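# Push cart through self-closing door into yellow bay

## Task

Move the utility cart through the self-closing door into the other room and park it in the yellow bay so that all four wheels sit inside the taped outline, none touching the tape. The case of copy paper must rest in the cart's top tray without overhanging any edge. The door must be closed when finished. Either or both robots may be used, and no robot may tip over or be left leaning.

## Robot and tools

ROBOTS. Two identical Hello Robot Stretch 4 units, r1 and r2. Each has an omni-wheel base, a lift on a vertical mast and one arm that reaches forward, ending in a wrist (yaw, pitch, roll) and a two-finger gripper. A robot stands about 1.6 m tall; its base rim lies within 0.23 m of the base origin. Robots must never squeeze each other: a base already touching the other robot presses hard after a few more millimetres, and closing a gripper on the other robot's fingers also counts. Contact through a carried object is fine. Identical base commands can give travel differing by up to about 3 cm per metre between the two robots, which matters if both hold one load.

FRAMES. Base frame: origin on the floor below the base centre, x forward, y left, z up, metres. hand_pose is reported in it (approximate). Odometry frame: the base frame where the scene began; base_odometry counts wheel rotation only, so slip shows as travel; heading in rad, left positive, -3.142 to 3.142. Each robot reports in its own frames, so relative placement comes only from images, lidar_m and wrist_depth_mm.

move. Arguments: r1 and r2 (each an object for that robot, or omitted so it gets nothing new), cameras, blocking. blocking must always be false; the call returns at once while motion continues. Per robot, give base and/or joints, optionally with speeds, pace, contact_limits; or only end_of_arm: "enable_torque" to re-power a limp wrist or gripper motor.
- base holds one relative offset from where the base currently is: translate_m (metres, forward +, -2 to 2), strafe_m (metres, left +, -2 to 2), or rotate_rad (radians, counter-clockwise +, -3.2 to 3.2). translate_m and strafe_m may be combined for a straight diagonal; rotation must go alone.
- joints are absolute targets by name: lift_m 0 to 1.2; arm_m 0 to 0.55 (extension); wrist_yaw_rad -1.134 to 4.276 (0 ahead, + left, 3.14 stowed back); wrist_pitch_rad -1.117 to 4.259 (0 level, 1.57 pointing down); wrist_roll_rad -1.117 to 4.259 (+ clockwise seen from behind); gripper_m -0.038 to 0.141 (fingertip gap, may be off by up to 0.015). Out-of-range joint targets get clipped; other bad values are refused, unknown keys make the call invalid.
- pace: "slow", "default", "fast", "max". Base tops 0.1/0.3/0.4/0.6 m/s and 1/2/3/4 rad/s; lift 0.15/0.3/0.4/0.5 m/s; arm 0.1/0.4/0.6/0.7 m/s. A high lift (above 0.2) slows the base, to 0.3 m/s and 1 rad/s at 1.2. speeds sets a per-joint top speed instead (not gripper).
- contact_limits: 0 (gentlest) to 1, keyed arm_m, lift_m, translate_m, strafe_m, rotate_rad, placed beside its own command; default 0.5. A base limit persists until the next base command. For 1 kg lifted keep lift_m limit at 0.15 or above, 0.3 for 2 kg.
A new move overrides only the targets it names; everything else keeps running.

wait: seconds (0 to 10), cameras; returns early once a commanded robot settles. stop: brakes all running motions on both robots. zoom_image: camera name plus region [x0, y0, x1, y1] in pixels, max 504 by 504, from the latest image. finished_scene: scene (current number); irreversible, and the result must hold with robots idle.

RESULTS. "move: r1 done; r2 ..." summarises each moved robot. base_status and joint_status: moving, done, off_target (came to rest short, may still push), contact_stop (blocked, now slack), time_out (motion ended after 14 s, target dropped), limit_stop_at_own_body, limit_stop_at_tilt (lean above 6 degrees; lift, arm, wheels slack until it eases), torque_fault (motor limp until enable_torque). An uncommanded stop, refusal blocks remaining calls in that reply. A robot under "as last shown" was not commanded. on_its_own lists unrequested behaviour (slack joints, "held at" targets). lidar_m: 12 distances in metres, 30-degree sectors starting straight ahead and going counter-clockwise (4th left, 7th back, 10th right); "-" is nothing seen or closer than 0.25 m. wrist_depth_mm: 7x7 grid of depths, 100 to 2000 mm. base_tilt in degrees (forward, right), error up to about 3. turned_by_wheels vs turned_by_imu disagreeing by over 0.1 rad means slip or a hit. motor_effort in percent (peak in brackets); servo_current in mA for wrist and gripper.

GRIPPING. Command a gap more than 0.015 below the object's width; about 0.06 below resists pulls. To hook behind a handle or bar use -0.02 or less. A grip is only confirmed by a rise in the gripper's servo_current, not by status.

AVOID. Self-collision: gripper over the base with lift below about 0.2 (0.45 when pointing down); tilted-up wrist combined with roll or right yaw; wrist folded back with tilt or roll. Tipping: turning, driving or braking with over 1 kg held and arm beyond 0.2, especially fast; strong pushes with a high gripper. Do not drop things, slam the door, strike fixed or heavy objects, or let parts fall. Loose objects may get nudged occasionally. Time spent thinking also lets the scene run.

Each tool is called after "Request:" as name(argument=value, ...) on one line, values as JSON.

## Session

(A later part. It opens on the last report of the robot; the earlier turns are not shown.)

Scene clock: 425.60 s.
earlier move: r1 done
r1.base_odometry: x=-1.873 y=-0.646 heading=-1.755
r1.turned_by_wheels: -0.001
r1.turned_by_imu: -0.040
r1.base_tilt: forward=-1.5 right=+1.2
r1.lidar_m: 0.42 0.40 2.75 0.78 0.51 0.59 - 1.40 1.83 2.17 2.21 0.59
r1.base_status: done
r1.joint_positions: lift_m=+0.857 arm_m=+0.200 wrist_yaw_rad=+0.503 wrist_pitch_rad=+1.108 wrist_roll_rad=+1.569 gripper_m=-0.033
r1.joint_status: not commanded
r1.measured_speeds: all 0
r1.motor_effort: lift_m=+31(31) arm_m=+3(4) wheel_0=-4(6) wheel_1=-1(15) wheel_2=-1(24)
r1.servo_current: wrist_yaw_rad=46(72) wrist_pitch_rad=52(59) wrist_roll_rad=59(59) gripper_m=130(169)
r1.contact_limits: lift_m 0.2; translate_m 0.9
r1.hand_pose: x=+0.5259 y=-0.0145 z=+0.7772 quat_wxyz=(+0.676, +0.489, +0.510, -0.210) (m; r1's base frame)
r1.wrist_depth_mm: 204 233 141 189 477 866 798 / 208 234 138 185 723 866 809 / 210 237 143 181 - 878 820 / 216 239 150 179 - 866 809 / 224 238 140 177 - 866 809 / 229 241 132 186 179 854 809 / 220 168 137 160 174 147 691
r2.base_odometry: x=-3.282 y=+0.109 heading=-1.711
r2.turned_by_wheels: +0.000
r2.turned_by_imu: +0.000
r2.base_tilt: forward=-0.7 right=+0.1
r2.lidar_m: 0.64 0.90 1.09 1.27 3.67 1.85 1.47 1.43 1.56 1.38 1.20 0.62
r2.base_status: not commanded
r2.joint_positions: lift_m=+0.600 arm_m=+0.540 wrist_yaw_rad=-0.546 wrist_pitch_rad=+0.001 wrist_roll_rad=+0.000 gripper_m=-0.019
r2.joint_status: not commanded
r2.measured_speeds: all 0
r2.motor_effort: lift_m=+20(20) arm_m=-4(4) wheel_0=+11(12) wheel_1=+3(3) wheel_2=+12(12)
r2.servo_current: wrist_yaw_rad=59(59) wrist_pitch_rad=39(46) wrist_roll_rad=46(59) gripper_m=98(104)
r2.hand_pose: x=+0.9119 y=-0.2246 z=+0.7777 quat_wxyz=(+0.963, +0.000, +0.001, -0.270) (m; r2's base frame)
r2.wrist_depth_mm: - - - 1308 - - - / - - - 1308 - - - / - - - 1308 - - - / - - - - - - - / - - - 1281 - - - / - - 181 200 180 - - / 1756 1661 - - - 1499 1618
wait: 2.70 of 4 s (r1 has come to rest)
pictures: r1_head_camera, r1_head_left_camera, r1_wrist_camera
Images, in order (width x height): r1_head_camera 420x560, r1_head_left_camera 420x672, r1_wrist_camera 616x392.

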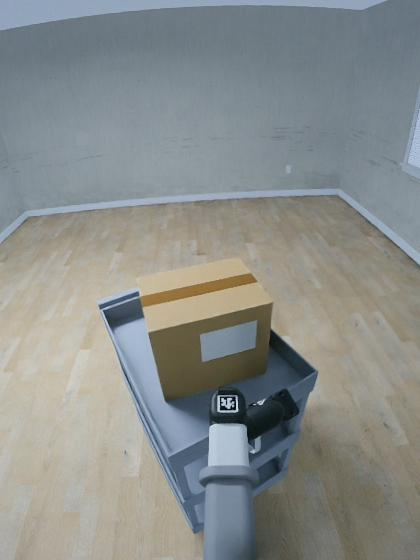

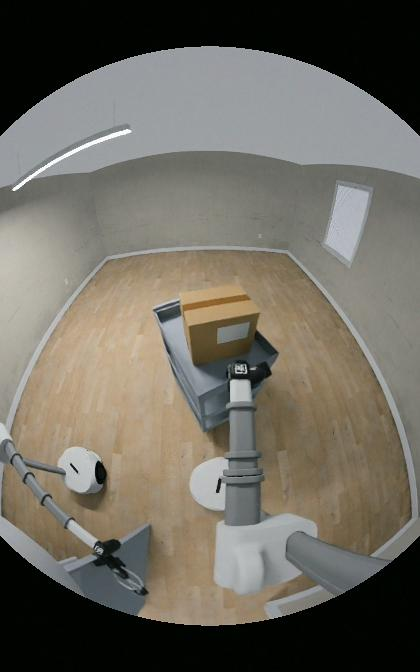

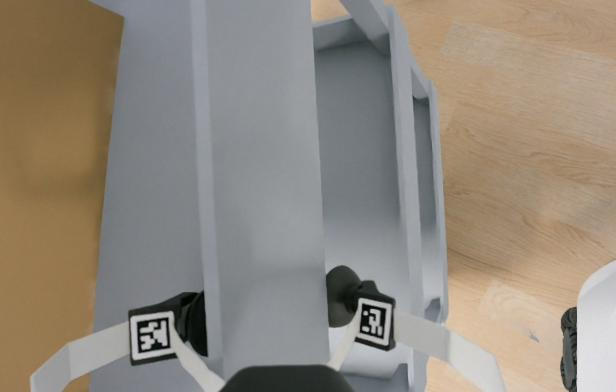

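Request:
move(r1={"base":{"translate_m":-0.55,"strafe_m":-0.18},"joints":{"wrist_yaw_rad":0.1},"speeds":{"wrist_yaw_rad":0.25},"contact_limits":{"translate_m":0.9}}, blocking=false, cameras=[])

Request:
wait(seconds=4, cameras=["r1_head_camera","r1_head_right_camera","r1_head_left_camera"])

Scene clock: 439.57 s.
move: r1 moving
r1.base_odometry: x=-1.878 y=-0.613 heading=-1.754
r1.turned_by_wheels: +0.001
r1.turned_by_imu: -0.001
r1.base_tilt: forward=-1.5 right=+1.3
r1.lidar_m: 0.42 0.43 2.75 0.71 0.50 0.57 - 1.36 1.80 2.16 2.21 0.62
r1.base_status: translate_m moving; strafe_m moving
r1.joint_positions: lift_m=+0.857 arm_m=+0.200 wrist_yaw_rad=+0.411 wrist_pitch_rad=+1.101 wrist_roll_rad=+1.569 gripper_m=-0.033
r1.joint_status: wrist_yaw_rad moving
r1.measured_speeds: translate_m=-0.122 strafe_m=-0.043 rotate_rad=+0.002 lift_m=+0.000 arm_m=+0.000 wrist_yaw_rad=-0.225 wrist_pitch_rad=+0.000 wrist_roll_rad=+0.000
r1.motor_effort: lift_m=+31(31) arm_m=-4(4) wheel_0=-2(6) wheel_1=-6(9) wheel_2=+19(19)
r1.servo_current: wrist_yaw_rad=130(130) wrist_pitch_rad=52(59) wrist_roll_rad=46(65) gripper_m=130(137)
r1.contact_limits: lift_m 0.2; translate_m 0.9
r1.hand_pose: x=+0.5255 y=-0.0280 z=+0.7780 quat_wxyz=(+0.666, +0.514, +0.485, -0.239) (m; r1's base frame)
r1.wrist_depth_mm: 222 240 163 379 931 854 788 / 224 245 158 207 904 854 798 / 224 241 157 193 - 878 809 / 226 241 153 196 - 878 809 / 230 243 147 200 - 866 820 / 237 232 145 193 173 878 809 / 221 165 132 179 174 134 820
r2: as last shown
r2.turned_by_imu: +0.002
r2.base_tilt: forward=-0.7 right=+0.0
r2.lidar_m: 0.65 0.91 1.09 1.27 3.67 1.84 1.47 1.43 1.57 1.37 1.20 0.62
r2.motor_effort: lift_m=+20(20) arm_m=-4(4) wheel_0=+11(11) wheel_1=+3(3) wheel_2=+12(13)
r2.servo_current: wrist_yaw_rad=52(59) wrist_pitch_rad=46(46) wrist_roll_rad=46(59) gripper_m=98(98)
r2.wrist_depth_mm: - - - 1281 - - - / - - - 1308 - - - / - - - 1336 - - - / - - - - - - - / - - - 1308 - - - / - - 181 200 181 - - / 1708 1618 - - - 1576 1618
pictures: none
No camera images: "cameras" was empty.

Scene clock: 442.43 s.
earlier move: r1 done
r1.base_odometry: x=-1.949 y=-0.072 heading=-1.756
r1.turned_by_wheels: -0.002
r1.turned_by_imu: -0.002
r1.base_tilt: forward=-1.5 right=+1.3
r1.lidar_m: 0.40 0.51 0.60 0.46 0.69 0.97 3.97 0.83 1.10 2.02 2.07 0.53
r1.base_status: done
r1.joint_positions: lift_m=+0.857 arm_m=+0.200 wrist_yaw_rad=+0.103 wrist_pitch_rad=+1.107 wrist_roll_rad=+1.569 gripper_m=-0.033
r1.joint_status: all done
r1.measured_speeds: all 0
r1.motor_effort: lift_m=+31(31) arm_m=+1(4) wheel_0=-4(9) wheel_1=-1(10) wheel_2=+0(20)
r1.servo_current: wrist_yaw_rad=33(169) wrist_pitch_rad=46(65) wrist_roll_rad=46(78) gripper_m=137(137)
r1.contact_limits: lift_m 0.2; translate_m 0.9
r1.hand_pose: x=+0.5081 y=-0.0738 z=+0.7772 quat_wxyz=(+0.620, +0.581, +0.402, -0.340) (m; r1's base frame)
r1.wrist_depth_mm: 272 162 189 415 960 854 809 / 239 238 179 - 917 878 809 / 237 238 171 - 917 866 798 / 229 238 157 197 - 891 820 / 227 239 147 195 - 866 820 / 229 240 137 179 178 854 820 / 212 167 137 160 171 135 809
r2.base_odometry: x=-3.282 y=+0.109 heading=-1.711
r2.turned_by_wheels: +0.000
r2.turned_by_imu: +0.000
r2.base_tilt: forward=-0.7 right=+0.1
r2.lidar_m: 0.65 1.09 1.11 4.53 3.73 1.86 1.46 1.44 1.59 1.37 1.17 0.63
r2.base_status: not commanded
r2.joint_positions: lift_m=+0.600 arm_m=+0.540 wrist_yaw_rad=-0.546 wrist_pitch_rad=+0.001 wrist_roll_rad=+0.000 gripper_m=-0.019
r2.joint_status: not commanded
r2.measured_speeds: all 0
r2.motor_effort: lift_m=+20(20) arm_m=-4(4) wheel_0=+11(12) wheel_1=+3(3) wheel_2=+12(13)
r2.servo_current: wrist_yaw_rad=33(59) wrist_pitch_rad=46(52) wrist_roll_rad=39(65) gripper_m=104(104)
r2.hand_pose: x=+0.9119 y=-0.2246 z=+0.7777 quat_wxyz=(+0.963, +0.000, +0.001, -0.270) (m; r2's base frame)
r2.wrist_depth_mm: - - - 1281 - - - / - 647 - 1308 - - - / - - - 1308 - - - / - - - - - - - / - - - 1336 - - - / - 683 181 200 180 - - / 1618 661 - - - 1537 1708
wait: 2.87 of 4 s (r1 has come to rest)
pictures: r1_head_camera, r1_head_left_camera, r1_head_right_camera
Images, in order (width x height): r1_head_camera 420x560, r1_head_left_camera 420x672, r1_head_right_camera 420x672.

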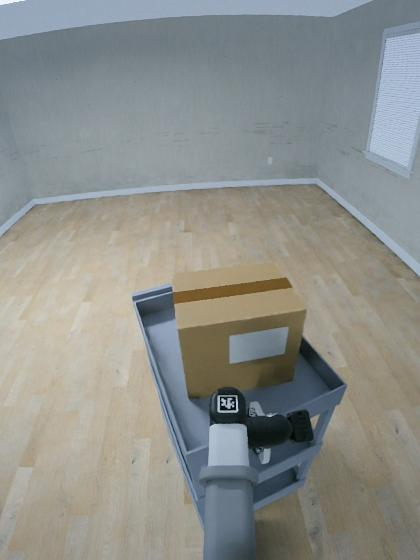

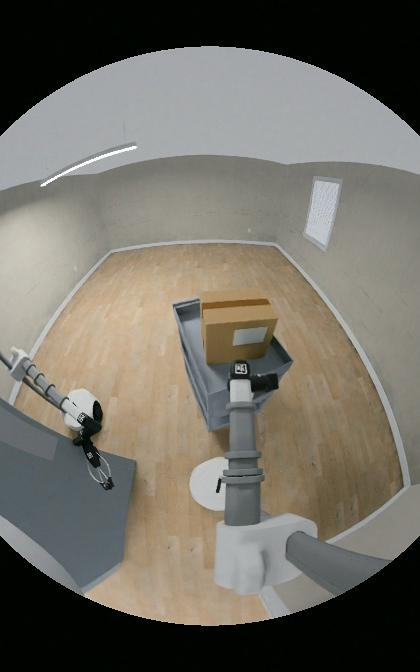

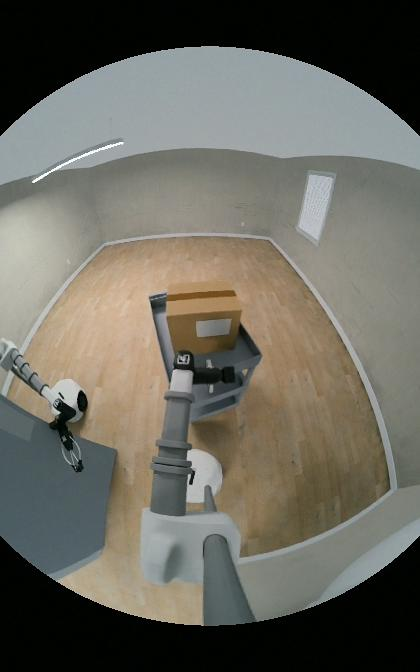

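Request:
move(r1={"base":{"translate_m":-0.9,"strafe_m":0.07},"joints":{"wrist_yaw_rad":0.0},"speeds":{"wrist_yaw_rad":0.1},"contact_limits":{"translate_m":0.8}}, blocking=false, cameras=[])

Request:
wait(seconds=5, cameras=["r1_head_camera","r1_head_right_camera","r1_head_left_camera"])

Scene clock: 454.47 s.
move: r1 moving
r1.base_odometry: x=-1.941 y=-0.042 heading=-1.756
r1.turned_by_wheels: +0.000
r1.turned_by_imu: -0.004
r1.base_tilt: forward=-1.5 right=+1.3
r1.lidar_m: 0.41 0.55 0.60 0.46 0.67 0.97 3.94 0.79 1.04 2.03 2.08 0.54
r1.base_status: translate_m moving; strafe_m moving
r1.joint_positions: lift_m=+0.857 arm_m=+0.200 wrist_yaw_rad=+0.070 wrist_pitch_rad=+1.102 wrist_roll_rad=+1.569 gripper_m=-0.033
r1.joint_status: wrist_yaw_rad moving
r1.measured_speeds: translate_m=-0.123 strafe_m=+0.009 rotate_rad=-0.002 lift_m=+0.000 arm_m=+0.000 wrist_yaw_rad=-0.114 wrist_pitch_rad=+0.000 wrist_roll_rad=+0.000
r1.motor_effort: lift_m=+31(31) arm_m=-4(4) wheel_0=-11(11) wheel_1=-6(8) wheel_2=+16(16)
r1.servo_current: wrist_yaw_rad=98(98) wrist_pitch_rad=33(52) wrist_roll_rad=46(65) gripper_m=130(137)
r1.contact_limits: lift_m 0.2; translate_m 0.8
r1.hand_pose: x=+0.5070 y=-0.0781 z=+0.7779 quat_wxyz=(+0.616, +0.588, +0.391, -0.348) (m; r1's base frame)
r1.wrist_depth_mm: 281 162 206 439 946 878 809 / 259 160 192 - 931 866 798 / 245 153 183 - 891 878 820 / 242 239 167 - - 878 809 / 232 240 152 206 - 854 809 / 236 236 145 190 172 854 820 / 213 167 132 168 160 133 809
r2: as last shown
r2.turned_by_imu: +0.002
r2.base_tilt: forward=-0.6 right=+0.0
r2.lidar_m: 0.66 1.09 1.07 4.50 3.71 1.83 1.46 1.44 1.56 1.38 1.17 0.61
r2.motor_effort: lift_m=+20(20) arm_m=-4(4) wheel_0=+11(12) wheel_1=+3(3) wheel_2=+12(12)
r2.servo_current: wrist_yaw_rad=39(52) wrist_pitch_rad=39(46) wrist_roll_rad=46(59) gripper_m=98(104)
r2.wrist_depth_mm: - - - 1281 - - - / - 647 - 1281 - - - / - 661 - 1308 - - - / - 676 - - - - - / - 676 - 1308 - - - / - 676 181 201 180 - - / 1708 654 - - - 1537 1618
pictures: none
No camera images: "cameras" was empty.

Scene clock: 458.47 s.
earlier move: r1 done
r1.base_odometry: x=-1.715 y=+0.800 heading=-1.757
r1.turned_by_wheels: -0.001
r1.turned_by_imu: -0.003
r1.base_tilt: forward=-1.6 right=+1.3
r1.lidar_m: 0.44 0.85 0.64 0.59 2.58 3.11 2.91 2.96 2.45 0.29 2.23 0.42
r1.base_status: done
r1.joint_positions: lift_m=+0.857 arm_m=+0.200 wrist_yaw_rad=-0.001 wrist_pitch_rad=+1.110 wrist_roll_rad=+1.569 gripper_m=-0.033
r1.joint_status: all done
r1.measured_speeds: all 0
r1.motor_effort: lift_m=+31(31) arm_m=+4(4) wheel_0=-6(14) wheel_1=-1(9) wheel_2=-2(16)
r1.servo_current: wrist_yaw_rad=52(98) wrist_pitch_rad=59(65) wrist_roll_rad=39(65) gripper_m=124(137)
r1.contact_limits: lift_m 0.2; translate_m 0.8
r1.hand_pose: x=+0.4991 y=-0.0876 z=+0.7769 quat_wxyz=(+0.601, +0.601, +0.373, -0.373) (m; r1's base frame)
r1.wrist_depth_mm: 163 197 208 187 120 392 820 / 177 213 208 187 141 842 798 / 194 228 210 119 156 866 798 / 217 238 211 132 - 854 820 / 240 238 211 140 768 878 820 / 264 235 187 175 182 878 820 / 279 227 139 159 445 136 809
r2.base_odometry: x=-3.282 y=+0.109 heading=-1.711
r2.turned_by_wheels: +0.000
r2.turned_by_imu: +0.001
r2.base_tilt: forward=-0.7 right=+0.0
r2.lidar_m: 0.65 3.30 3.59 4.48 3.71 1.82 1.45 1.43 1.58 1.37 1.20 0.62
r2.base_status: not commanded
r2.joint_positions: lift_m=+0.600 arm_m=+0.540 wrist_yaw_rad=-0.546 wrist_pitch_rad=+0.001 wrist_roll_rad=+0.000 gripper_m=-0.019
r2.joint_status: not commanded
r2.measured_speeds: all 0
r2.motor_effort: lift_m=+20(20) arm_m=-3(4) wheel_0=+10(12) wheel_1=+3(3) wheel_2=+12(12)
r2.servo_current: wrist_yaw_rad=52(65) wrist_pitch_rad=33(46) wrist_roll_rad=46(65) gripper_m=98(104)
r2.hand_pose: x=+0.9119 y=-0.2246 z=+0.7777 quat_wxyz=(+0.963, +0.000, +0.001, -0.270) (m; r2's base frame)
r2.wrist_depth_mm: - - - 1281 - - - / 634 647 - 854 1118 - - / 634 640 820 1308 - - - / 549 580 615 1308 - - - / - - - 1308 - - - / - - 181 200 180 - - / - - - - - 1499 1661
wait: 4.00 of 5 s (r1 has come to rest)
pictures: r1_head_camera, r1_head_left_camera, r1_head_right_camera
Images, in order (width x height): r1_head_camera 420x560, r1_head_left_camera 420x672, r1_head_right_camera 420x672.

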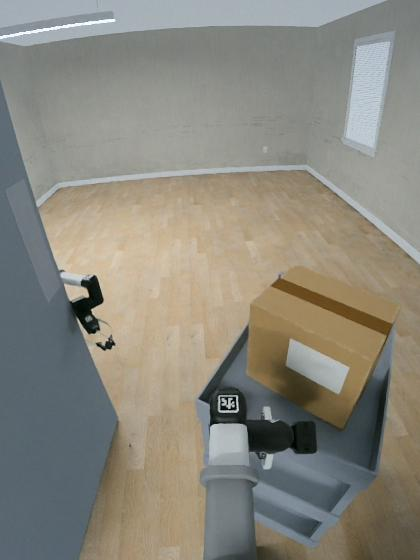

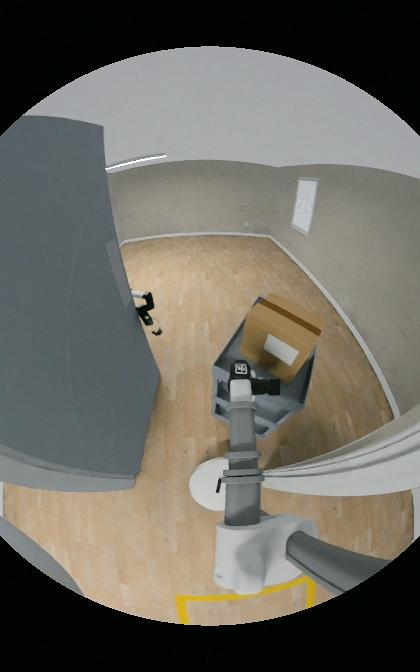

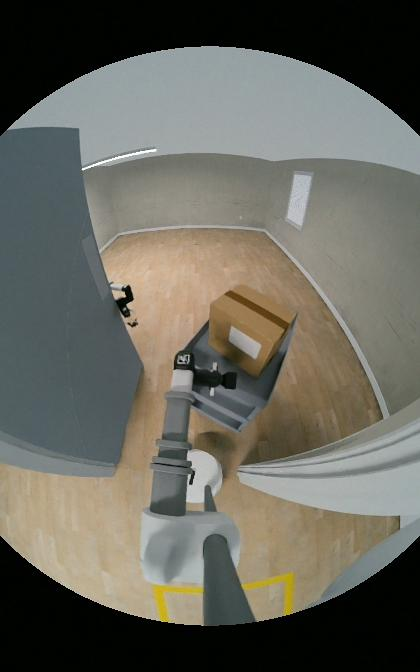

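Request:
move(r1={"joints":{"wrist_yaw_rad":0.45},"speeds":{"wrist_yaw_rad":0.4}}, blocking=false, cameras=[])

Request:
wait(seconds=2.5, cameras=["r1_head_camera","r1_wrist_camera"])

Scene clock: 471.27 s.
move: r1 moving
r1.base_odometry: x=-1.715 y=+0.800 heading=-1.757
r1.turned_by_wheels: +0.000
r1.turned_by_imu: -0.001
r1.base_tilt: forward=-1.5 right=+1.3
r1.lidar_m: 0.43 0.86 0.63 0.60 2.58 3.10 2.90 2.96 2.47 0.31 2.23 0.42
r1.base_status: not commanded
r1.joint_positions: lift_m=+0.857 arm_m=+0.200 wrist_yaw_rad=+0.153 wrist_pitch_rad=+1.110 wrist_roll_rad=+1.569 gripper_m=-0.033
r1.joint_status: wrist_yaw_rad moving
r1.measured_speeds: translate_m=+0.000 strafe_m=+0.000 rotate_rad=+0.000 lift_m=+0.000 arm_m=+0.000 wrist_yaw_rad=+0.406 wrist_pitch_rad=+0.000 wrist_roll_rad=+0.000
r1.motor_effort: lift_m=+31(31) arm_m=+3(4) wheel_0=-7(7) wheel_1=-1(1) wheel_2=-3(3)
r1.servo_current: wrist_yaw_rad=137(163) wrist_pitch_rad=59(72) wrist_roll_rad=52(59) gripper_m=137(137)
r1.contact_limits: lift_m 0.2; translate_m 0.8
r1.hand_pose: x=+0.5110 y=-0.0668 z=+0.7769 quat_wxyz=(+0.628, +0.570, +0.418, -0.325) (m; r1's base frame)
r1.wrist_depth_mm: 158 187 205 187 172 122 778 / 173 208 209 187 136 154 798 / 196 229 209 186 123 831 820 / 229 237 210 189 153 866 809 / 259 239 210 156 732 878 809 / 272 235 194 154 182 866 820 / 274 232 138 158 917 136 820
r2: as last shown
r2.turned_by_imu: +0.002
r2.base_tilt: forward=-0.6 right=+0.0
r2.lidar_m: 0.67 3.30 3.60 4.48 3.67 1.81 1.47 1.43 1.59 1.36 1.20 0.62
r2.motor_effort: lift_m=+20(20) arm_m=-4(4) wheel_0=+11(11) wheel_1=+3(3) wheel_2=+12(12)
r2.servo_current: wrist_yaw_rad=46(59) wrist_pitch_rad=33(46) wrist_roll_rad=59(59) gripper_m=91(104)
r2.wrist_depth_mm: - - - 1308 - - - / 621 627 - 842 1098 - - / 627 634 723 1308 - - - / 535 574 603 1308 - - - / - - - 1308 - - - / - - 181 201 180 - - / - - - - - 1499 1661
pictures: none
No camera images: "cameras" was empty.

Scene clock: 472.33 s.
earlier move: r1 done
r1.base_odometry: x=-1.715 y=+0.800 heading=-1.757
r1.turned_by_wheels: +0.000
r1.turned_by_imu: +0.000
r1.base_tilt: forward=-1.6 right=+1.3
r1.lidar_m: 0.43 0.87 0.65 0.60 2.58 3.10 2.88 2.94 2.41 0.27 2.23 0.40
r1.base_status: not commanded
r1.joint_positions: lift_m=+0.857 arm_m=+0.200 wrist_yaw_rad=+0.433 wrist_pitch_rad=+1.110 wrist_roll_rad=+1.571 gripper_m=-0.033
r1.joint_status: all done
r1.measured_speeds: all 0
r1.motor_effort: lift_m=+31(31) arm_m=+4(4) wheel_0=-7(7) wheel_1=-1(1) wheel_2=-3(3)
r1.servo_current: wrist_yaw_rad=98(176) wrist_pitch_rad=59(72) wrist_roll_rad=52(72) gripper_m=117(137)
r1.contact_limits: lift_m 0.2; translate_m 0.8
r1.hand_pose: x=+0.5240 y=-0.0255 z=+0.7769 quat_wxyz=(+0.667, +0.507, +0.493, -0.235) (m; r1's base frame)
r1.wrist_depth_mm: 155 174 196 185 167 156 - / 183 210 206 186 169 154 - / 230 236 211 184 169 155 - / 267 236 208 187 170 160 - / 271 238 209 189 171 - 820 / 266 234 196 189 156 866 831 / 131 232 201 117 181 143 831
r2.base_odometry: x=-3.282 y=+0.109 heading=-1.711
r2.turned_by_wheels: +0.000
r2.turned_by_imu: +0.000
r2.base_tilt: forward=-0.6 right=+0.1
r2.lidar_m: 0.69 3.31 3.63 4.51 3.70 1.83 1.45 1.42 1.58 1.35 1.19 0.61
r2.base_status: not commanded
r2.joint_positions: lift_m=+0.600 arm_m=+0.540 wrist_yaw_rad=-0.546 wrist_pitch_rad=+0.001 wrist_roll_rad=+0.000 gripper_m=-0.019
r2.joint_status: not commanded
r2.measured_speeds: all 0
r2.motor_effort: lift_m=+20(20) arm_m=-4(4) wheel_0=+11(11) wheel_1=+3(3) wheel_2=+12(12)
r2.servo_current: wrist_yaw_rad=46(59) wrist_pitch_rad=46(46) wrist_roll_rad=39(59) gripper_m=104(104)
r2.hand_pose: x=+0.9119 y=-0.2246 z=+0.7777 quat_wxyz=(+0.963, +0.000, +0.001, -0.270) (m; r2's base frame)
r2.wrist_depth_mm: - - - 1308 - - - / 597 609 768 820 1098 - - / 609 603 691 1281 - - - / 517 539 569 1308 - - - / - - - 591 - - - / - - 181 200 180 - - / - - - - - 1537 1661
wait: 1.07 of 2.5 s (r1 has come to rest)
pictures: r1_head_camera, r1_wrist_camera
Images, in order (width x height): r1_head_camera 420x560, r1_wrist_camera 616x392.

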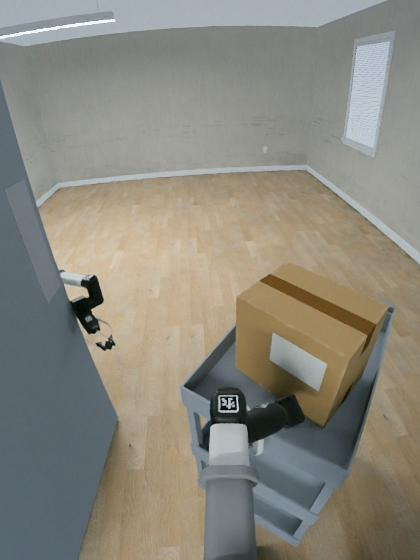

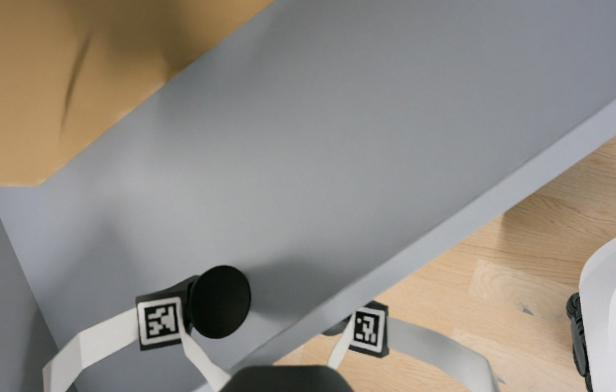

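Request:
move(r1={"joints":{"gripper_m":0.08}}, blocking=false, cameras=[])

Request:
wait(seconds=2, cameras=[])

Request:
move(r1={"joints":{"lift_m":0.97}}, blocking=false, cameras=[])

Request:
wait(seconds=2, cameras=[])

Request:
move(r1={"base":{"translate_m":0.054,"strafe_m":0.062},"joints":{"wrist_yaw_rad":-0.49}}, blocking=false, cameras=[])

Request:
wait(seconds=2, cameras=["r1_head_camera","r1_wrist_camera"])

Scene clock: 504.67 s.
move: r1 moving
r1.base_odometry: x=-1.715 y=+0.800 heading=-1.757
r1.turned_by_wheels: +0.000
r1.turned_by_imu: -0.002
r1.base_tilt: forward=-1.6 right=+1.3
r1.lidar_m: 0.44 0.85 0.65 0.61 2.58 3.04 2.90 2.96 2.44 0.29 2.22 0.38
r1.base_status: not commanded
r1.joint_positions: lift_m=+0.857 arm_m=+0.200 wrist_yaw_rad=+0.433 wrist_pitch_rad=+1.110 wrist_roll_rad=+1.571 gripper_m=-0.009
r1.joint_status: gripper_m moving
r1.measured_speeds: translate_m=+0.000 strafe_m=+0.000 rotate_rad=+0.000 lift_m=+0.002 arm_m=+0.000 wrist_yaw_rad=+0.000 wrist_pitch_rad=+0.000 wrist_roll_rad=+0.000
r1.motor_effort: lift_m=+28(31) arm_m=+4(4) wheel_0=-6(7) wheel_1=-1(1) wheel_2=-3(3)
r1.servo_current: wrist_yaw_rad=91(117) wrist_pitch_rad=65(65) wrist_roll_rad=59(59) gripper_m=39(117)
r1.contact_limits: lift_m 0.2; translate_m 0.8
r1.hand_pose: x=+0.5240 y=-0.0255 z=+0.7772 quat_wxyz=(+0.667, +0.507, +0.493, -0.235) (m; r1's base frame)
r1.wrist_depth_mm: 155 174 196 190 172 160 - / 184 209 213 191 175 158 150 / 230 238 213 189 174 158 - / 276 244 214 191 174 163 - / 277 245 215 193 174 - 820 / 273 244 199 193 172 878 809 / - 234 176 122 185 140 809
r2: as last shown
r2.turned_by_imu: +0.005
r2.base_tilt: forward=-0.7 right=+0.1
r2.lidar_m: 0.65 3.29 3.60 4.48 3.69 1.81 1.46 1.43 1.60 1.37 1.21 0.62
r2.servo_current: wrist_yaw_rad=52(59) wrist_pitch_rad=46(46) wrist_roll_rad=46(59) gripper_m=98(98)
r2.wrist_depth_mm: - - - 1255 - - - / 603 603 778 831 1078 - - / 609 609 691 1308 - - - / 517 539 569 1336 - - - / - - - 597 - - - / - - 181 200 180 - - / - - - - - 1537 1661
pictures: none
No camera images: "cameras" was empty.

Scene clock: 506.00 s.
earlier move: r1 done
r1.base_odometry: x=-1.715 y=+0.800 heading=-1.756
r1.turned_by_wheels: +0.000
r1.turned_by_imu: +0.000
r1.base_tilt: forward=-1.6 right=+1.3
r1.lidar_m: 0.44 0.85 0.64 0.60 2.59 3.09 2.90 2.94 2.41 0.30 2.24 0.42
r1.base_status: not commanded
r1.joint_positions: lift_m=+0.858 arm_m=+0.200 wrist_yaw_rad=+0.445 wrist_pitch_rad=+1.097 wrist_roll_rad=+1.571 gripper_m=+0.080
r1.joint_status: all done
r1.measured_speeds: all 0
r1.motor_effort: lift_m=+18(31) arm_m=+4(4) wheel_0=-3(7) wheel_1=+0(1) wheel_2=-2(3)
r1.servo_current: wrist_yaw_rad=39(117) wrist_pitch_rad=52(65) wrist_roll_rad=46(65) gripper_m=46(117)
r1.contact_limits: lift_m 0.2; translate_m 0.8
r1.hand_pose: x=+0.5272 y=-0.0222 z=+0.7796 quat_wxyz=(+0.670, +0.507, +0.493, -0.227) (m; r1's base frame)
r1.wrist_depth_mm: 154 171 191 201 182 166 - / 183 206 222 206 182 167 - / 229 255 230 204 182 165 - / 300 265 230 204 182 167 - / 300 268 231 204 183 - 809 / - 274 220 206 142 891 820 / - 253 235 131 991 891 809
r2.base_odometry: x=-3.282 y=+0.109 heading=-1.711
r2.turned_by_wheels: +0.000
r2.turned_by_imu: +0.000
r2.base_tilt: forward=-0.6 right=+0.1
r2.lidar_m: 0.67 3.29 3.58 4.49 3.70 1.82 1.46 1.43 1.58 1.37 1.20 0.60
r2.base_status: not commanded
r2.joint_positions: lift_m=+0.600 arm_m=+0.540 wrist_yaw_rad=-0.546 wrist_pitch_rad=+0.001 wrist_roll_rad=+0.000 gripper_m=-0.019
r2.joint_status: not commanded
r2.measured_speeds: all 0
r2.motor_effort: lift_m=+20(20) arm_m=-4(4) wheel_0=+11(11) wheel_1=+3(3) wheel_2=+12(12)
r2.servo_current: wrist_yaw_rad=52(59) wrist_pitch_rad=39(46) wrist_roll_rad=52(59) gripper_m=98(104)
r2.hand_pose: x=+0.9119 y=-0.2246 z=+0.7777 quat_wxyz=(+0.963, +0.000, +0.001, -0.270) (m; r2's base frame)
r2.wrist_depth_mm: - - - 1281 - - - / 603 603 788 831 1118 - - / 609 609 691 1281 - - - / 517 539 574 1308 - - - / - - - 591 - - - / - - 181 201 180 - - / - - - - - 1499 1708
wait: 1.33 of 2 s (r1 has come to rest)
pictures: none
No camera images: "cameras" was empty.

Scene clock: 506.50 s.
move: r1 moving
r1.base_odometry: x=-1.715 y=+0.800 heading=-1.756
r1.turned_by_wheels: +0.000
r1.turned_by_imu: +0.000
r1.base_tilt: forward=-1.6 right=+1.2
r1.lidar_m: 0.45 0.87 0.63 0.60 2.57 3.09 2.91 2.96 2.43 0.31 2.22 0.42
r1.base_status: not commanded
r1.joint_positions: lift_m=+0.895 arm_m=+0.200 wrist_yaw_rad=+0.447 wrist_pitch_rad=+1.101 wrist_roll_rad=+1.571 gripper_m=+0.080
r1.joint_status: lift_m moving
r1.measured_speeds: translate_m=+0.000 strafe_m=+0.000 rotate_rad=+0.000 lift_m=+0.147 arm_m=+0.000 wrist_yaw_rad=+0.000 wrist_pitch_rad=+0.002 wrist_roll_rad=+0.000
r1.motor_effort: lift_m=+24(27) arm_m=-3(4) wheel_0=-4(4) wheel_1=+0(0) wheel_2=+0(2)
r1.servo_current: wrist_yaw_rad=72(78) wrist_pitch_rad=46(46) wrist_roll_rad=65(65) gripper_m=52(52)
r1.contact_limits: translate_m 0.8
r1.hand_pose: x=+0.5263 y=-0.0224 z=+0.8165 quat_wxyz=(+0.669, +0.506, +0.494, -0.227) (m; r1's base frame)
r1.wrist_depth_mm: 162 178 201 222 207 188 176 / 195 223 248 229 207 187 176 / 241 281 257 230 208 191 - / 330 297 260 231 208 190 831 / - 296 260 232 208 891 842 / - 293 214 232 188 904 842 / - 150 258 143 991 904 831
r2: as last shown
r2.base_tilt: forward=-0.7 right=+0.0
r2.lidar_m: 0.64 3.30 3.62 4.50 3.71 1.84 1.45 1.44 1.58 1.37 1.21 0.60
r2.servo_current: wrist_yaw_rad=46(52) wrist_pitch_rad=46(46) wrist_roll_rad=52(52) gripper_m=91(104)
r2.wrist_depth_mm: - - - 1255 - - - / 609 597 778 820 1182 - - / 609 615 707 1281 - - - / 517 539 564 1281 - - - / - - - 591 - - - / - - 182 201 180 - - / - - - - - 1499 1661
pictures: none
No camera images: "cameras" was empty.

Scene clock: 507.50 s.
earlier move: r1 done
r1.base_odometry: x=-1.715 y=+0.800 heading=-1.756
r1.turned_by_wheels: +0.000
r1.turned_by_imu: +0.000
r1.base_tilt: forward=-1.6 right=+1.3
r1.lidar_m: 0.46 0.86 0.63 0.59 2.59 3.10 2.90 2.96 2.43 0.29 2.22 0.40
r1.base_status: not commanded
r1.joint_positions: lift_m=+0.969 arm_m=+0.200 wrist_yaw_rad=+0.448 wrist_pitch_rad=+1.101 wrist_roll_rad=+1.571 gripper_m=+0.080
r1.joint_status: all done
r1.measured_speeds: all 0
r1.motor_effort: lift_m=+25(27) arm_m=-4(4) wheel_0=-3(4) wheel_1=+0(0) wheel_2=+0(2)
r1.servo_current: wrist_yaw_rad=39(78) wrist_pitch_rad=46(52) wrist_roll_rad=46(65) gripper_m=33(52)
r1.contact_limits: translate_m 0.8
r1.hand_pose: x=+0.5263 y=-0.0224 z=+0.8905 quat_wxyz=(+0.669, +0.506, +0.494, -0.227) (m; r1's base frame)
r1.wrist_depth_mm: 167 181 205 230 265 260 244 / 198 227 263 303 287 260 244 / 255 290 343 322 286 262 243 / 1808 392 359 319 290 265 904 / 1808 - 362 322 291 976 904 / 1808 1576 211 329 195 976 904 / 1808 298 271 144 1098 976 917
r2.base_odometry: x=-3.282 y=+0.109 heading=-1.711
r2.turned_by_wheels: +0.000
r2.turned_by_imu: +0.000
r2.base_tilt: forward=-0.7 right=+0.1
r2.lidar_m: 0.66 3.31 3.65 4.49 3.71 1.83 1.47 1.43 1.60 1.35 1.24 0.61
r2.base_status: not commanded
r2.joint_positions: lift_m=+0.600 arm_m=+0.540 wrist_yaw_rad=-0.546 wrist_pitch_rad=+0.001 wrist_roll_rad=+0.000 gripper_m=-0.019
r2.joint_status: not commanded
r2.measured_speeds: all 0
r2.motor_effort: lift_m=+20(20) arm_m=-4(4) wheel_0=+11(11) wheel_1=+3(4) wheel_2=+12(12)
r2.servo_current: wrist_yaw_rad=46(59) wrist_pitch_rad=39(46) wrist_roll_rad=39(59) gripper_m=98(104)
r2.hand_pose: x=+0.9119 y=-0.2246 z=+0.7777 quat_wxyz=(+0.963, +0.000, +0.001, -0.270) (m; r2's base frame)
r2.wrist_depth_mm: - - - 820 1098 - - / 609 603 778 1281 - - - / 603 603 699 1308 - - - / 517 535 564 1308 - - - / - - - 597 - - - / - - 181 201 181 - - / - - - - - 1499 1618
wait: 1.00 of 2 s (r1 has come to rest)
pictures: none
No camera images: "cameras" was empty.

Scene clock: 508.00 s.
move: r1 moving
r1.base_odometry: x=-1.695 y=+0.774 heading=-1.756
r1.turned_by_wheels: +0.000
r1.turned_by_imu: +0.000
r1.base_tilt: forward=-1.6 right=+1.3
r1.lidar_m: 0.44 0.85 0.61 0.58 0.69 3.12 2.93 2.98 2.52 0.30 2.27 0.41
r1.base_status: translate_m moving; strafe_m moving
r1.joint_positions: lift_m=+0.969 arm_m=+0.200 wrist_yaw_rad=-0.137 wrist_pitch_rad=+1.101 wrist_roll_rad=+1.571 gripper_m=+0.080
r1.joint_status: wrist_yaw_rad moving
r1.measured_speeds: translate_m=+0.081 strafe_m=+0.093 rotate_rad=-0.005 lift_m=+0.000 arm_m=+0.000 wrist_yaw_rad=-1.821 wrist_pitch_rad=+0.000 wrist_roll_rad=+0.000
r1.motor_effort: lift_m=+25(25) arm_m=-4(4) wheel_0=-3(6) wheel_1=+9(11) wheel_2=-5(7)
r1.servo_current: wrist_yaw_rad=85(137) wrist_pitch_rad=46(46) wrist_roll_rad=72(72) gripper_m=33(46)
r1.hand_pose: x=+0.4882 y=-0.1044 z=+0.8905 quat_wxyz=(+0.576, +0.627, +0.328, -0.410) (m; r1's base frame)
r1.wrist_depth_mm: 145 173 207 279 287 264 904 / 159 189 235 307 289 265 904 / 176 216 277 320 290 488 904 / 198 248 332 322 291 946 917 / 226 289 351 322 297 976 917 / 263 327 214 325 196 976 904 / 307 149 366 143 1042 991 931
r2: as last shown
r2.lidar_m: 0.64 3.30 3.63 4.51 3.74 1.84 1.45 1.43 1.59 1.37 1.17 0.61
r2.servo_current: wrist_yaw_rad=52(59) wrist_pitch_rad=46(46) wrist_roll_rad=46(59) gripper_m=91(104)
r2.wrist_depth_mm: - - - 809 1060 - - / 603 597 768 1308 - - - / 603 615 707 1281 - - - / 517 544 564 1308 - - - / - - - 597 - - - / - - 181 200 181 - - / - - - - - 1499 1661
pictures: none
No camera images: "cameras" was empty.

Scene clock: 508.93 s.
earlier move: r1 done
r1.base_odometry: x=-1.664 y=+0.735 heading=-1.756
r1.turned_by_wheels: +0.000
r1.turned_by_imu: +0.000
r1.base_tilt: forward=-1.6 right=+1.3
r1.lidar_m: 0.43 0.78 0.57 0.53 0.61 3.14 2.97 2.99 2.62 0.36 0.43 0.38
r1.base_status: done
r1.joint_positions: lift_m=+0.969 arm_m=+0.200 wrist_yaw_rad=-0.487 wrist_pitch_rad=+1.101 wrist_roll_rad=+1.571 gripper_m=+0.080
r1.joint_status: all done
r1.measured_speeds: all 0
r1.motor_effort: lift_m=+24(25) arm_m=-4(4) wheel_0=-3(6) wheel_1=+0(11) wheel_2=+0(7)
r1.servo_current: wrist_yaw_rad=33(137) wrist_pitch_rad=39(46) wrist_roll_rad=52(72) gripper_m=39(46)
r1.hand_pose: x=+0.4452 y=-0.1383 z=+0.8905 quat_wxyz=(+0.495, +0.674, +0.214, -0.505) (m; r1's base frame)
r1.wrist_depth_mm: 351 382 353 322 373 976 891 / 198 244 347 322 312 976 904 / 205 253 332 322 286 976 917 / 211 264 345 320 - 960 917 / 220 276 345 324 267 976 917 / 232 272 215 325 196 946 904 / 233 263 366 143 530 960 904
r2.base_odometry: x=-3.282 y=+0.109 heading=-1.711
r2.turned_by_wheels: +0.000
r2.turned_by_imu: +0.000
r2.base_tilt: forward=-0.7 right=+0.1
r2.lidar_m: 0.64 3.30 3.63 4.50 3.70 1.82 1.44 1.44 1.59 1.36 1.18 0.60
r2.base_status: not commanded
r2.joint_positions: lift_m=+0.600 arm_m=+0.540 wrist_yaw_rad=-0.546 wrist_pitch_rad=+0.001 wrist_roll_rad=+0.000 gripper_m=-0.019
r2.joint_status: not commanded
r2.measured_speeds: all 0
r2.motor_effort: lift_m=+20(20) arm_m=-4(4) wheel_0=+11(11) wheel_1=+3(4) wheel_2=+12(12)
r2.servo_current: wrist_yaw_rad=46(59) wrist_pitch_rad=39(46) wrist_roll_rad=52(59) gripper_m=98(111)
r2.hand_pose: x=+0.9119 y=-0.2246 z=+0.7777 quat_wxyz=(+0.963, +0.000, +0.001, -0.270) (m; r2's base frame)
r2.wrist_depth_mm: - - - 809 960 - - / 603 609 778 1308 - - - / 609 615 707 1281 - - - / 517 539 569 1308 - - - / - - - 585 - - - / - - 181 201 180 - - / - - - - - 1499 1661
wait: 0.93 of 2 s (r1 has come to rest)
pictures: r1_head_camera, r1_wrist_camera
Images, in order (width x height): r1_head_camera 420x560, r1_wrist_camera 616x392.

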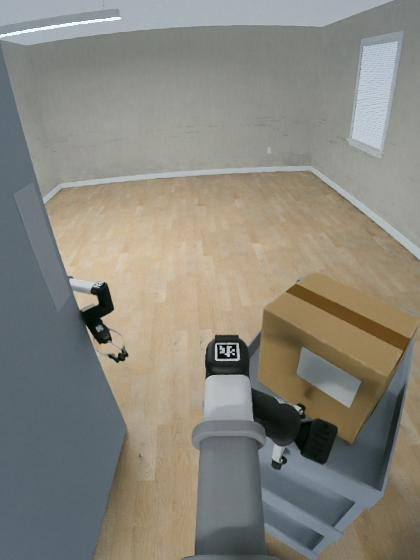

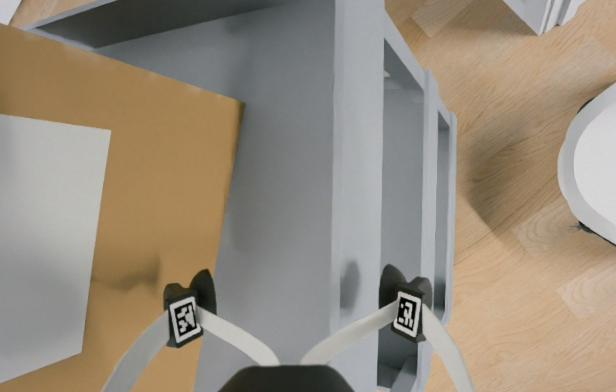

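Request:
move(r1={"base":{"translate_m":0.01,"strafe_m":-0.006},"joints":{"lift_m":0.858},"contact_limits":{"lift_m":0.2}}, blocking=false, cameras=[])

Request:
wait(seconds=2, cameras=["r1_wrist_camera"])

Scene clock: 516.07 s.
move: r1 moving
r1.base_odometry: x=-1.671 y=+0.726 heading=-1.756
r1.turned_by_wheels: +0.000
r1.turned_by_imu: +0.000
r1.base_tilt: forward=-1.6 right=+1.3
r1.lidar_m: 0.41 0.77 0.58 0.55 0.61 3.17 2.97 3.04 0.39 0.36 0.43 0.38
r1.base_status: translate_m moving; strafe_m moving
r1.joint_positions: lift_m=+0.932 arm_m=+0.200 wrist_yaw_rad=-0.487 wrist_pitch_rad=+1.101 wrist_roll_rad=+1.571 gripper_m=+0.080
r1.joint_status: lift_m moving
r1.measured_speeds: translate_m=+0.000 strafe_m=+0.000 rotate_rad=+0.000 lift_m=-0.146 arm_m=+0.000 wrist_yaw_rad=+0.000 wrist_pitch_rad=+0.000 wrist_roll_rad=+0.000
r1.motor_effort: lift_m=+11(23) arm_m=-3(4) wheel_0=+1(8) wheel_1=-1(3) wheel_2=-1(8)
r1.servo_current: wrist_yaw_rad=46(59) wrist_pitch_rad=39(46) wrist_roll_rad=33(59) gripper_m=39(46)
r1.contact_limits: lift_m 0.2
r1.hand_pose: x=+0.4452 y=-0.1383 z=+0.8535 quat_wxyz=(+0.495, +0.674, +0.213, -0.505) (m; r1's base frame)
r1.wrist_depth_mm: 177 349 317 282 248 946 878 / 187 226 309 287 253 946 878 / 193 236 303 283 235 931 878 / 199 249 307 286 264 946 866 / 207 258 314 287 243 931 878 / 215 256 214 286 191 960 878 / 224 251 322 143 - 960 904
r2: as last shown
r2.turned_by_imu: +0.001
r2.base_tilt: forward=-0.7 right=+0.0
r2.lidar_m: 0.67 3.31 3.62 4.47 3.66 1.83 1.44 1.43 1.57 1.38 1.16 0.61
r2.motor_effort: lift_m=+20(20) arm_m=-4(4) wheel_0=+11(11) wheel_1=+3(3) wheel_2=+12(12)
r2.servo_current: wrist_yaw_rad=46(59) wrist_pitch_rad=39(46) wrist_roll_rad=46(52) gripper_m=98(98)
r2.wrist_depth_mm: - - - 723 976 - - / 615 603 778 1336 - - - / 609 609 699 1336 - - - / 517 539 569 1308 - - - / - - - 597 - - - / - - 181 200 180 - - / - - - - - 1537 1708
pictures: none
No camera images: "cameras" was empty.

Scene clock: 517.07 s.
earlier move: r1 done
r1.base_odometry: x=-1.671 y=+0.726 heading=-1.756
r1.turned_by_wheels: +0.000
r1.turned_by_imu: +0.000
r1.base_tilt: forward=-1.6 right=+1.3
r1.lidar_m: 0.42 0.77 0.55 0.53 0.59 3.16 2.96 3.03 0.42 0.36 0.39 0.39
r1.base_status: done
r1.joint_positions: lift_m=+0.859 arm_m=+0.200 wrist_yaw_rad=-0.487 wrist_pitch_rad=+1.100 wrist_roll_rad=+1.571 gripper_m=+0.080
r1.joint_status: all done
r1.measured_speeds: all 0
r1.motor_effort: lift_m=+10(23) arm_m=-3(4) wheel_0=+3(8) wheel_1=-2(3) wheel_2=+0(8)
r1.servo_current: wrist_yaw_rad=39(65) wrist_pitch_rad=46(46) wrist_roll_rad=52(59) gripper_m=46(46)
r1.contact_limits: lift_m 0.2
r1.hand_pose: x=+0.4456 y=-0.1385 z=+0.7799 quat_wxyz=(+0.496, +0.674, +0.213, -0.504) (m; r1's base frame)
r1.wrist_depth_mm: 175 246 229 148 304 866 809 / 180 218 229 150 204 866 809 / 189 229 229 152 - 854 809 / 196 240 231 146 - 866 809 / 207 249 231 158 - 866 820 / 212 246 219 153 190 866 809 / 222 246 232 143 - 866 820
r2.base_odometry: x=-3.282 y=+0.109 heading=-1.711
r2.turned_by_wheels: +0.000
r2.turned_by_imu: +0.000
r2.base_tilt: forward=-0.7 right=+0.1
r2.lidar_m: 0.67 3.26 3.62 4.48 3.70 1.84 1.45 1.42 1.58 1.38 1.19 0.61
r2.base_status: not commanded
r2.joint_positions: lift_m=+0.600 arm_m=+0.540 wrist_yaw_rad=-0.546 wrist_pitch_rad=+0.001 wrist_roll_rad=+0.000 gripper_m=-0.019
r2.joint_status: not commanded
r2.measured_speeds: all 0
r2.motor_effort: lift_m=+20(20) arm_m=-4(4) wheel_0=+11(11) wheel_1=+3(3) wheel_2=+12(12)
r2.servo_current: wrist_yaw_rad=39(59) wrist_pitch_rad=39(46) wrist_roll_rad=46(59) gripper_m=98(104)
r2.hand_pose: x=+0.9119 y=-0.2246 z=+0.7777 quat_wxyz=(+0.963, +0.000, +0.001, -0.270) (m; r2's base frame)
r2.wrist_depth_mm: - - - 1255 - - - / 603 603 768 798 1098 - - / 609 609 699 1336 - - - / 517 544 574 1308 - - - / - - - 591 - - - / - - 181 200 181 - - / - - - - - 1464 1661
wait: 1.00 of 2 s (r1 has come to rest)
pictures: r1_wrist_camera
Images, in order (width x height): r1_wrist_camera 616x392.

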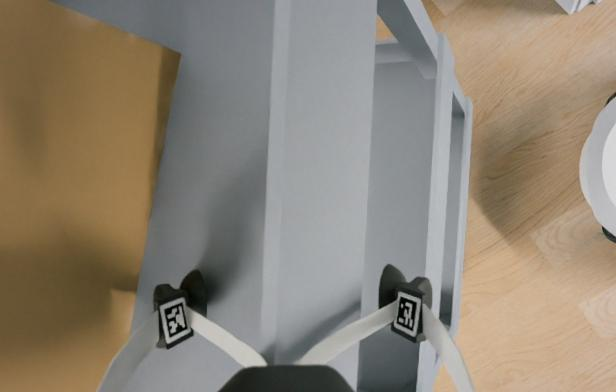

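Request:
move(r1={"joints":{"gripper_m":-0.035}}, blocking=false, cameras=[])

Request:
wait(seconds=2, cameras=[])

Request:
move(r1={"base":{"translate_m":-0.62,"strafe_m":0.31},"contact_limits":{"translate_m":0.8}}, blocking=false, cameras=[])

Request:
wait(seconds=4, cameras=["r1_head_camera","r1_head_right_camera","r1_wrist_camera"])

Scene clock: 532.40 s.
move: r1 moving
r1.base_odometry: x=-1.671 y=+0.726 heading=-1.756
r1.turned_by_wheels: +0.000
r1.turned_by_imu: -0.001
r1.base_tilt: forward=-1.6 right=+1.3
r1.lidar_m: 0.43 0.75 0.57 0.54 0.61 3.18 2.98 3.02 0.43 0.36 0.41 0.38
r1.base_status: not commanded
r1.joint_positions: lift_m=+0.859 arm_m=+0.200 wrist_yaw_rad=-0.487 wrist_pitch_rad=+1.096 wrist_roll_rad=+1.571 gripper_m=+0.062
r1.joint_status: gripper_m moving
r1.measured_speeds: translate_m=+0.000 strafe_m=+0.000 rotate_rad=+0.000 lift_m=+0.000 arm_m=+0.000 wrist_yaw_rad=+0.000 wrist_pitch_rad=-0.007 wrist_roll_rad=+0.000
r1.motor_effort: lift_m=+10(10) arm_m=-3(4) wheel_0=+2(3) wheel_1=-2(3) wheel_2=-1(1)
r1.servo_current: wrist_yaw_rad=39(59) wrist_pitch_rad=46(52) wrist_roll_rad=39(59) gripper_m=150(150)
r1.contact_limits: lift_m 0.2
r1.hand_pose: x=+0.4465 y=-0.1390 z=+0.7805 quat_wxyz=(+0.497, +0.675, +0.212, -0.503) (m; r1's base frame)
r1.wrist_depth_mm: 175 216 230 150 307 866 798 / 178 214 231 153 194 842 820 / 187 226 231 157 197 854 820 / 196 237 234 149 - 854 809 / 204 248 232 154 196 866 820 / 209 251 212 148 190 866 820 / 220 179 235 135 - 866 820
r2: as last shown
r2.turned_by_imu: +0.002
r2.lidar_m: 0.63 3.30 3.59 4.52 3.68 1.84 1.44 1.43 1.56 1.39 1.19 0.62
r2.servo_current: wrist_yaw_rad=52(52) wrist_pitch_rad=46(46) wrist_roll_rad=46(52) gripper_m=98(104)
r2.wrist_depth_mm: - - - 1255 - - - / 609 609 768 798 1098 - - / 609 603 707 1281 - - - / 517 544 569 1308 - - - / - - - 591 - - - / - - 181 200 181 - - / - - - - - 1499 1618
pictures: none
No camera images: "cameras" was empty.

Scene clock: 533.73 s.
earlier move: r1 done
r1.base_odometry: x=-1.671 y=+0.726 heading=-1.756
r1.turned_by_wheels: +0.000
r1.turned_by_imu: +0.000
r1.base_tilt: forward=-1.6 right=+1.3
r1.lidar_m: 0.42 0.77 0.55 0.53 0.60 3.18 2.95 3.02 0.41 0.34 0.40 0.36
r1.base_status: not commanded
r1.joint_positions: lift_m=+0.859 arm_m=+0.200 wrist_yaw_rad=-0.490 wrist_pitch_rad=+1.100 wrist_roll_rad=+1.571 gripper_m=-0.034
r1.joint_status: all done
r1.measured_speeds: all 0
r1.motor_effort: lift_m=+10(10) arm_m=+0(4) wheel_0=+2(3) wheel_1=-2(3) wheel_2=+0(1)
r1.servo_current: wrist_yaw_rad=39(72) wrist_pitch_rad=39(52) wrist_roll_rad=33(72) gripper_m=98(286)
r1.contact_limits: lift_m 0.2
r1.hand_pose: x=+0.4452 y=-0.1387 z=+0.7799 quat_wxyz=(+0.495, +0.675, +0.212, -0.505) (m; r1's base frame)
r1.wrist_depth_mm: 190 252 229 162 349 878 809 / 193 233 226 163 - 866 798 / 199 240 226 174 - 854 809 / 205 245 227 175 - 878 809 / 213 249 231 175 - 878 831 / 215 252 186 189 179 878 820 / 215 168 167 157 171 150 798
r2.base_odometry: x=-3.282 y=+0.109 heading=-1.711
r2.turned_by_wheels: +0.000
r2.turned_by_imu: +0.000
r2.base_tilt: forward=-0.7 right=+0.0
r2.lidar_m: 0.65 3.31 3.63 4.51 3.71 1.81 1.45 1.42 1.57 1.38 1.20 0.62
r2.base_status: not commanded
r2.joint_positions: lift_m=+0.600 arm_m=+0.540 wrist_yaw_rad=-0.546 wrist_pitch_rad=+0.001 wrist_roll_rad=+0.000 gripper_m=-0.019
r2.joint_status: not commanded
r2.measured_speeds: all 0
r2.motor_effort: lift_m=+20(20) arm_m=-4(4) wheel_0=+11(11) wheel_1=+3(3) wheel_2=+12(12)
r2.servo_current: wrist_yaw_rad=46(59) wrist_pitch_rad=39(46) wrist_roll_rad=39(59) gripper_m=91(104)
r2.hand_pose: x=+0.9119 y=-0.2246 z=+0.7777 quat_wxyz=(+0.963, +0.000, +0.001, -0.270) (m; r2's base frame)
r2.wrist_depth_mm: - - - 768 - - - / 603 597 788 788 1098 - - / 609 609 707 1281 - - - / 521 544 569 1308 - - - / - - - 1281 - - - / - - 181 200 180 - - / - - - - - 1499 1661
wait: 1.33 of 2 s (r1 has come to rest)
pictures: none
No camera images: "cameras" was empty.

Scene clock: 534.23 s.
move: r1 moving
r1.base_odometry: x=-1.650 y=+0.754 heading=-1.757
r1.turned_by_wheels: -0.001
r1.turned_by_imu: -0.001
r1.base_tilt: forward=-1.5 right=+1.3
r1.lidar_m: 0.46 0.75 0.54 0.52 0.58 3.14 2.95 2.99 2.53 0.37 0.49 0.41
r1.base_status: translate_m moving; strafe_m moving
r1.joint_positions: lift_m=+0.859 arm_m=+0.200 wrist_yaw_rad=-0.490 wrist_pitch_rad=+1.095 wrist_roll_rad=+1.571 gripper_m=-0.034
r1.joint_status: not commanded
r1.measured_speeds: translate_m=-0.121 strafe_m=+0.059 rotate_rad=-0.011 lift_m=+0.000 arm_m=+0.001 wrist_yaw_rad=+0.000 wrist_pitch_rad=-0.056 wrist_roll_rad=+0.000
r1.motor_effort: lift_m=+10(10) arm_m=+1(1) wheel_0=-11(11) wheel_1=-6(6) wheel_2=+8(9)
r1.servo_current: wrist_yaw_rad=46(59) wrist_pitch_rad=39(46) wrist_roll_rad=46(52) gripper_m=85(111)
r1.contact_limits: lift_m 0.2; translate_m 0.8
r1.hand_pose: x=+0.4463 y=-0.1392 z=+0.7805 quat_wxyz=(+0.496, +0.675, +0.211, -0.504) (m; r1's base frame)
r1.wrist_depth_mm: 296 263 163 191 375 904 809 / 206 251 151 195 449 904 809 / 213 252 166 196 - 866 809 / 222 259 162 198 - 878 809 / 230 264 162 202 - 878 809 / 240 271 164 199 176 866 809 / 244 155 166 194 176 138 820
r2: as last shown
r2.base_tilt: forward=-0.7 right=+0.1
r2.lidar_m: 0.65 3.31 3.62 4.50 3.74 1.82 1.46 1.42 1.59 1.38 1.20 0.62
r2.servo_current: wrist_yaw_rad=46(52) wrist_pitch_rad=39(46) wrist_roll_rad=39(59) gripper_m=91(98)
r2.wrist_depth_mm: - - - 1281 - - - / 609 603 778 809 - - - / 609 603 707 831 - - - / 517 539 569 1308 - - - / - - - 1336 - - - / - - 181 200 180 - - / - - - - - 1464 1661
pictures: none
No camera images: "cameras" was empty.

Scene clock: 537.40 s.
earlier move: r1 done
r1.base_odometry: x=-1.252 y=+1.279 heading=-1.756
r1.turned_by_wheels: +0.001
r1.turned_by_imu: -0.002
r1.base_tilt: forward=-1.6 right=+1.3
r1.lidar_m: 0.46 0.47 0.55 1.20 2.16 2.54 2.38 2.44 2.81 2.62 0.85 0.39
r1.base_status: done
r1.joint_positions: lift_m=+0.859 arm_m=+0.200 wrist_yaw_rad=-0.483 wrist_pitch_rad=+1.082 wrist_roll_rad=+1.571 gripper_m=-0.034
r1.joint_status: not commanded
r1.measured_speeds: all 0
r1.motor_effort: lift_m=+10(11) arm_m=-4(6) wheel_0=+4(19) wheel_1=-1(8) wheel_2=+2(20)
r1.servo_current: wrist_yaw_rad=65(85) wrist_pitch_rad=98(156) wrist_roll_rad=59(78) gripper_m=65(111)
r1.contact_limits: lift_m 0.2; translate_m 0.8
r1.hand_pose: x=+0.4501 y=-0.1403 z=+0.7822 quat_wxyz=(+0.501, +0.676, +0.209, -0.499) (m; r1's base frame)
r1.wrist_depth_mm: 193 271 239 155 230 866 809 / 190 226 239 156 298 842 820 / 203 243 241 172 - 866 798 / 218 263 241 183 - 866 809 / 233 273 242 195 - 891 820 / 258 282 172 200 178 904 820 / 273 163 168 200 176 138 820
r2.base_odometry: x=-3.282 y=+0.109 heading=-1.711
r2.turned_by_wheels: +0.000
r2.turned_by_imu: +0.000
r2.base_tilt: forward=-0.6 right=+0.1
r2.lidar_m: 0.66 3.31 3.61 4.48 3.67 1.85 1.45 1.42 1.58 1.36 1.19 0.62
r2.base_status: not commanded
r2.joint_positions: lift_m=+0.600 arm_m=+0.540 wrist_yaw_rad=-0.546 wrist_pitch_rad=+0.001 wrist_roll_rad=+0.000 gripper_m=-0.019
r2.joint_status: not commanded
r2.measured_speeds: all 0
r2.motor_effort: lift_m=+20(20) arm_m=-4(4) wheel_0=+11(12) wheel_1=+3(4) wheel_2=+12(13)
r2.servo_current: wrist_yaw_rad=46(59) wrist_pitch_rad=46(46) wrist_roll_rad=52(59) gripper_m=98(104)
r2.hand_pose: x=+0.9119 y=-0.2246 z=+0.7777 quat_wxyz=(+0.963, +0.000, +0.001, -0.270) (m; r2's base frame)
r2.wrist_depth_mm: - - - 1308 - - - / - - - 1308 842 - 991 / - - - 1308 831 1008 - / - - - - - - - / - - - 1308 - - - / - - 181 200 169 - - / 1756 1661 - - - 122 1182
wait: 3.17 of 4 s (r1 has come to rest)
pictures: r1_head_camera, r1_head_right_camera, r1_wrist_camera
Images, in order (width x height): r1_head_camera 420x560, r1_head_right_camera 420x672, r1_wrist_camera 616x392.

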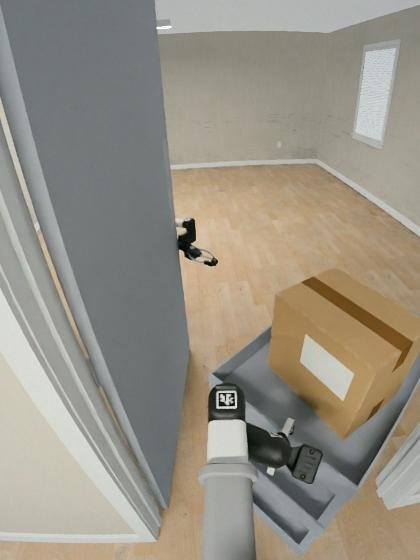

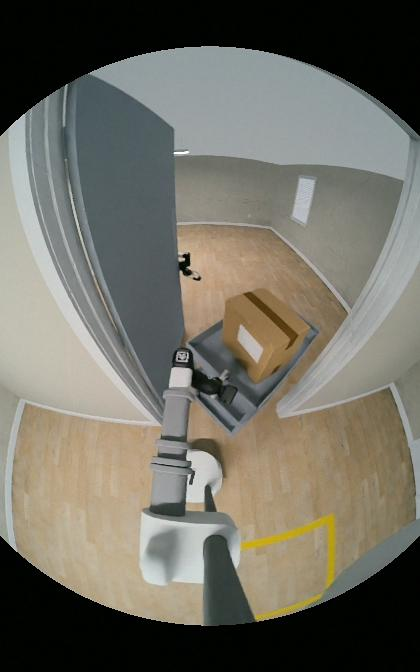

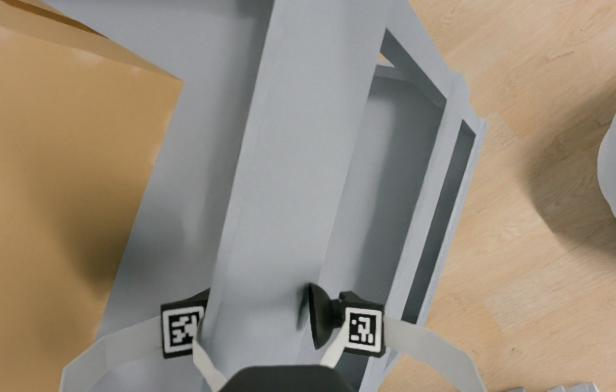

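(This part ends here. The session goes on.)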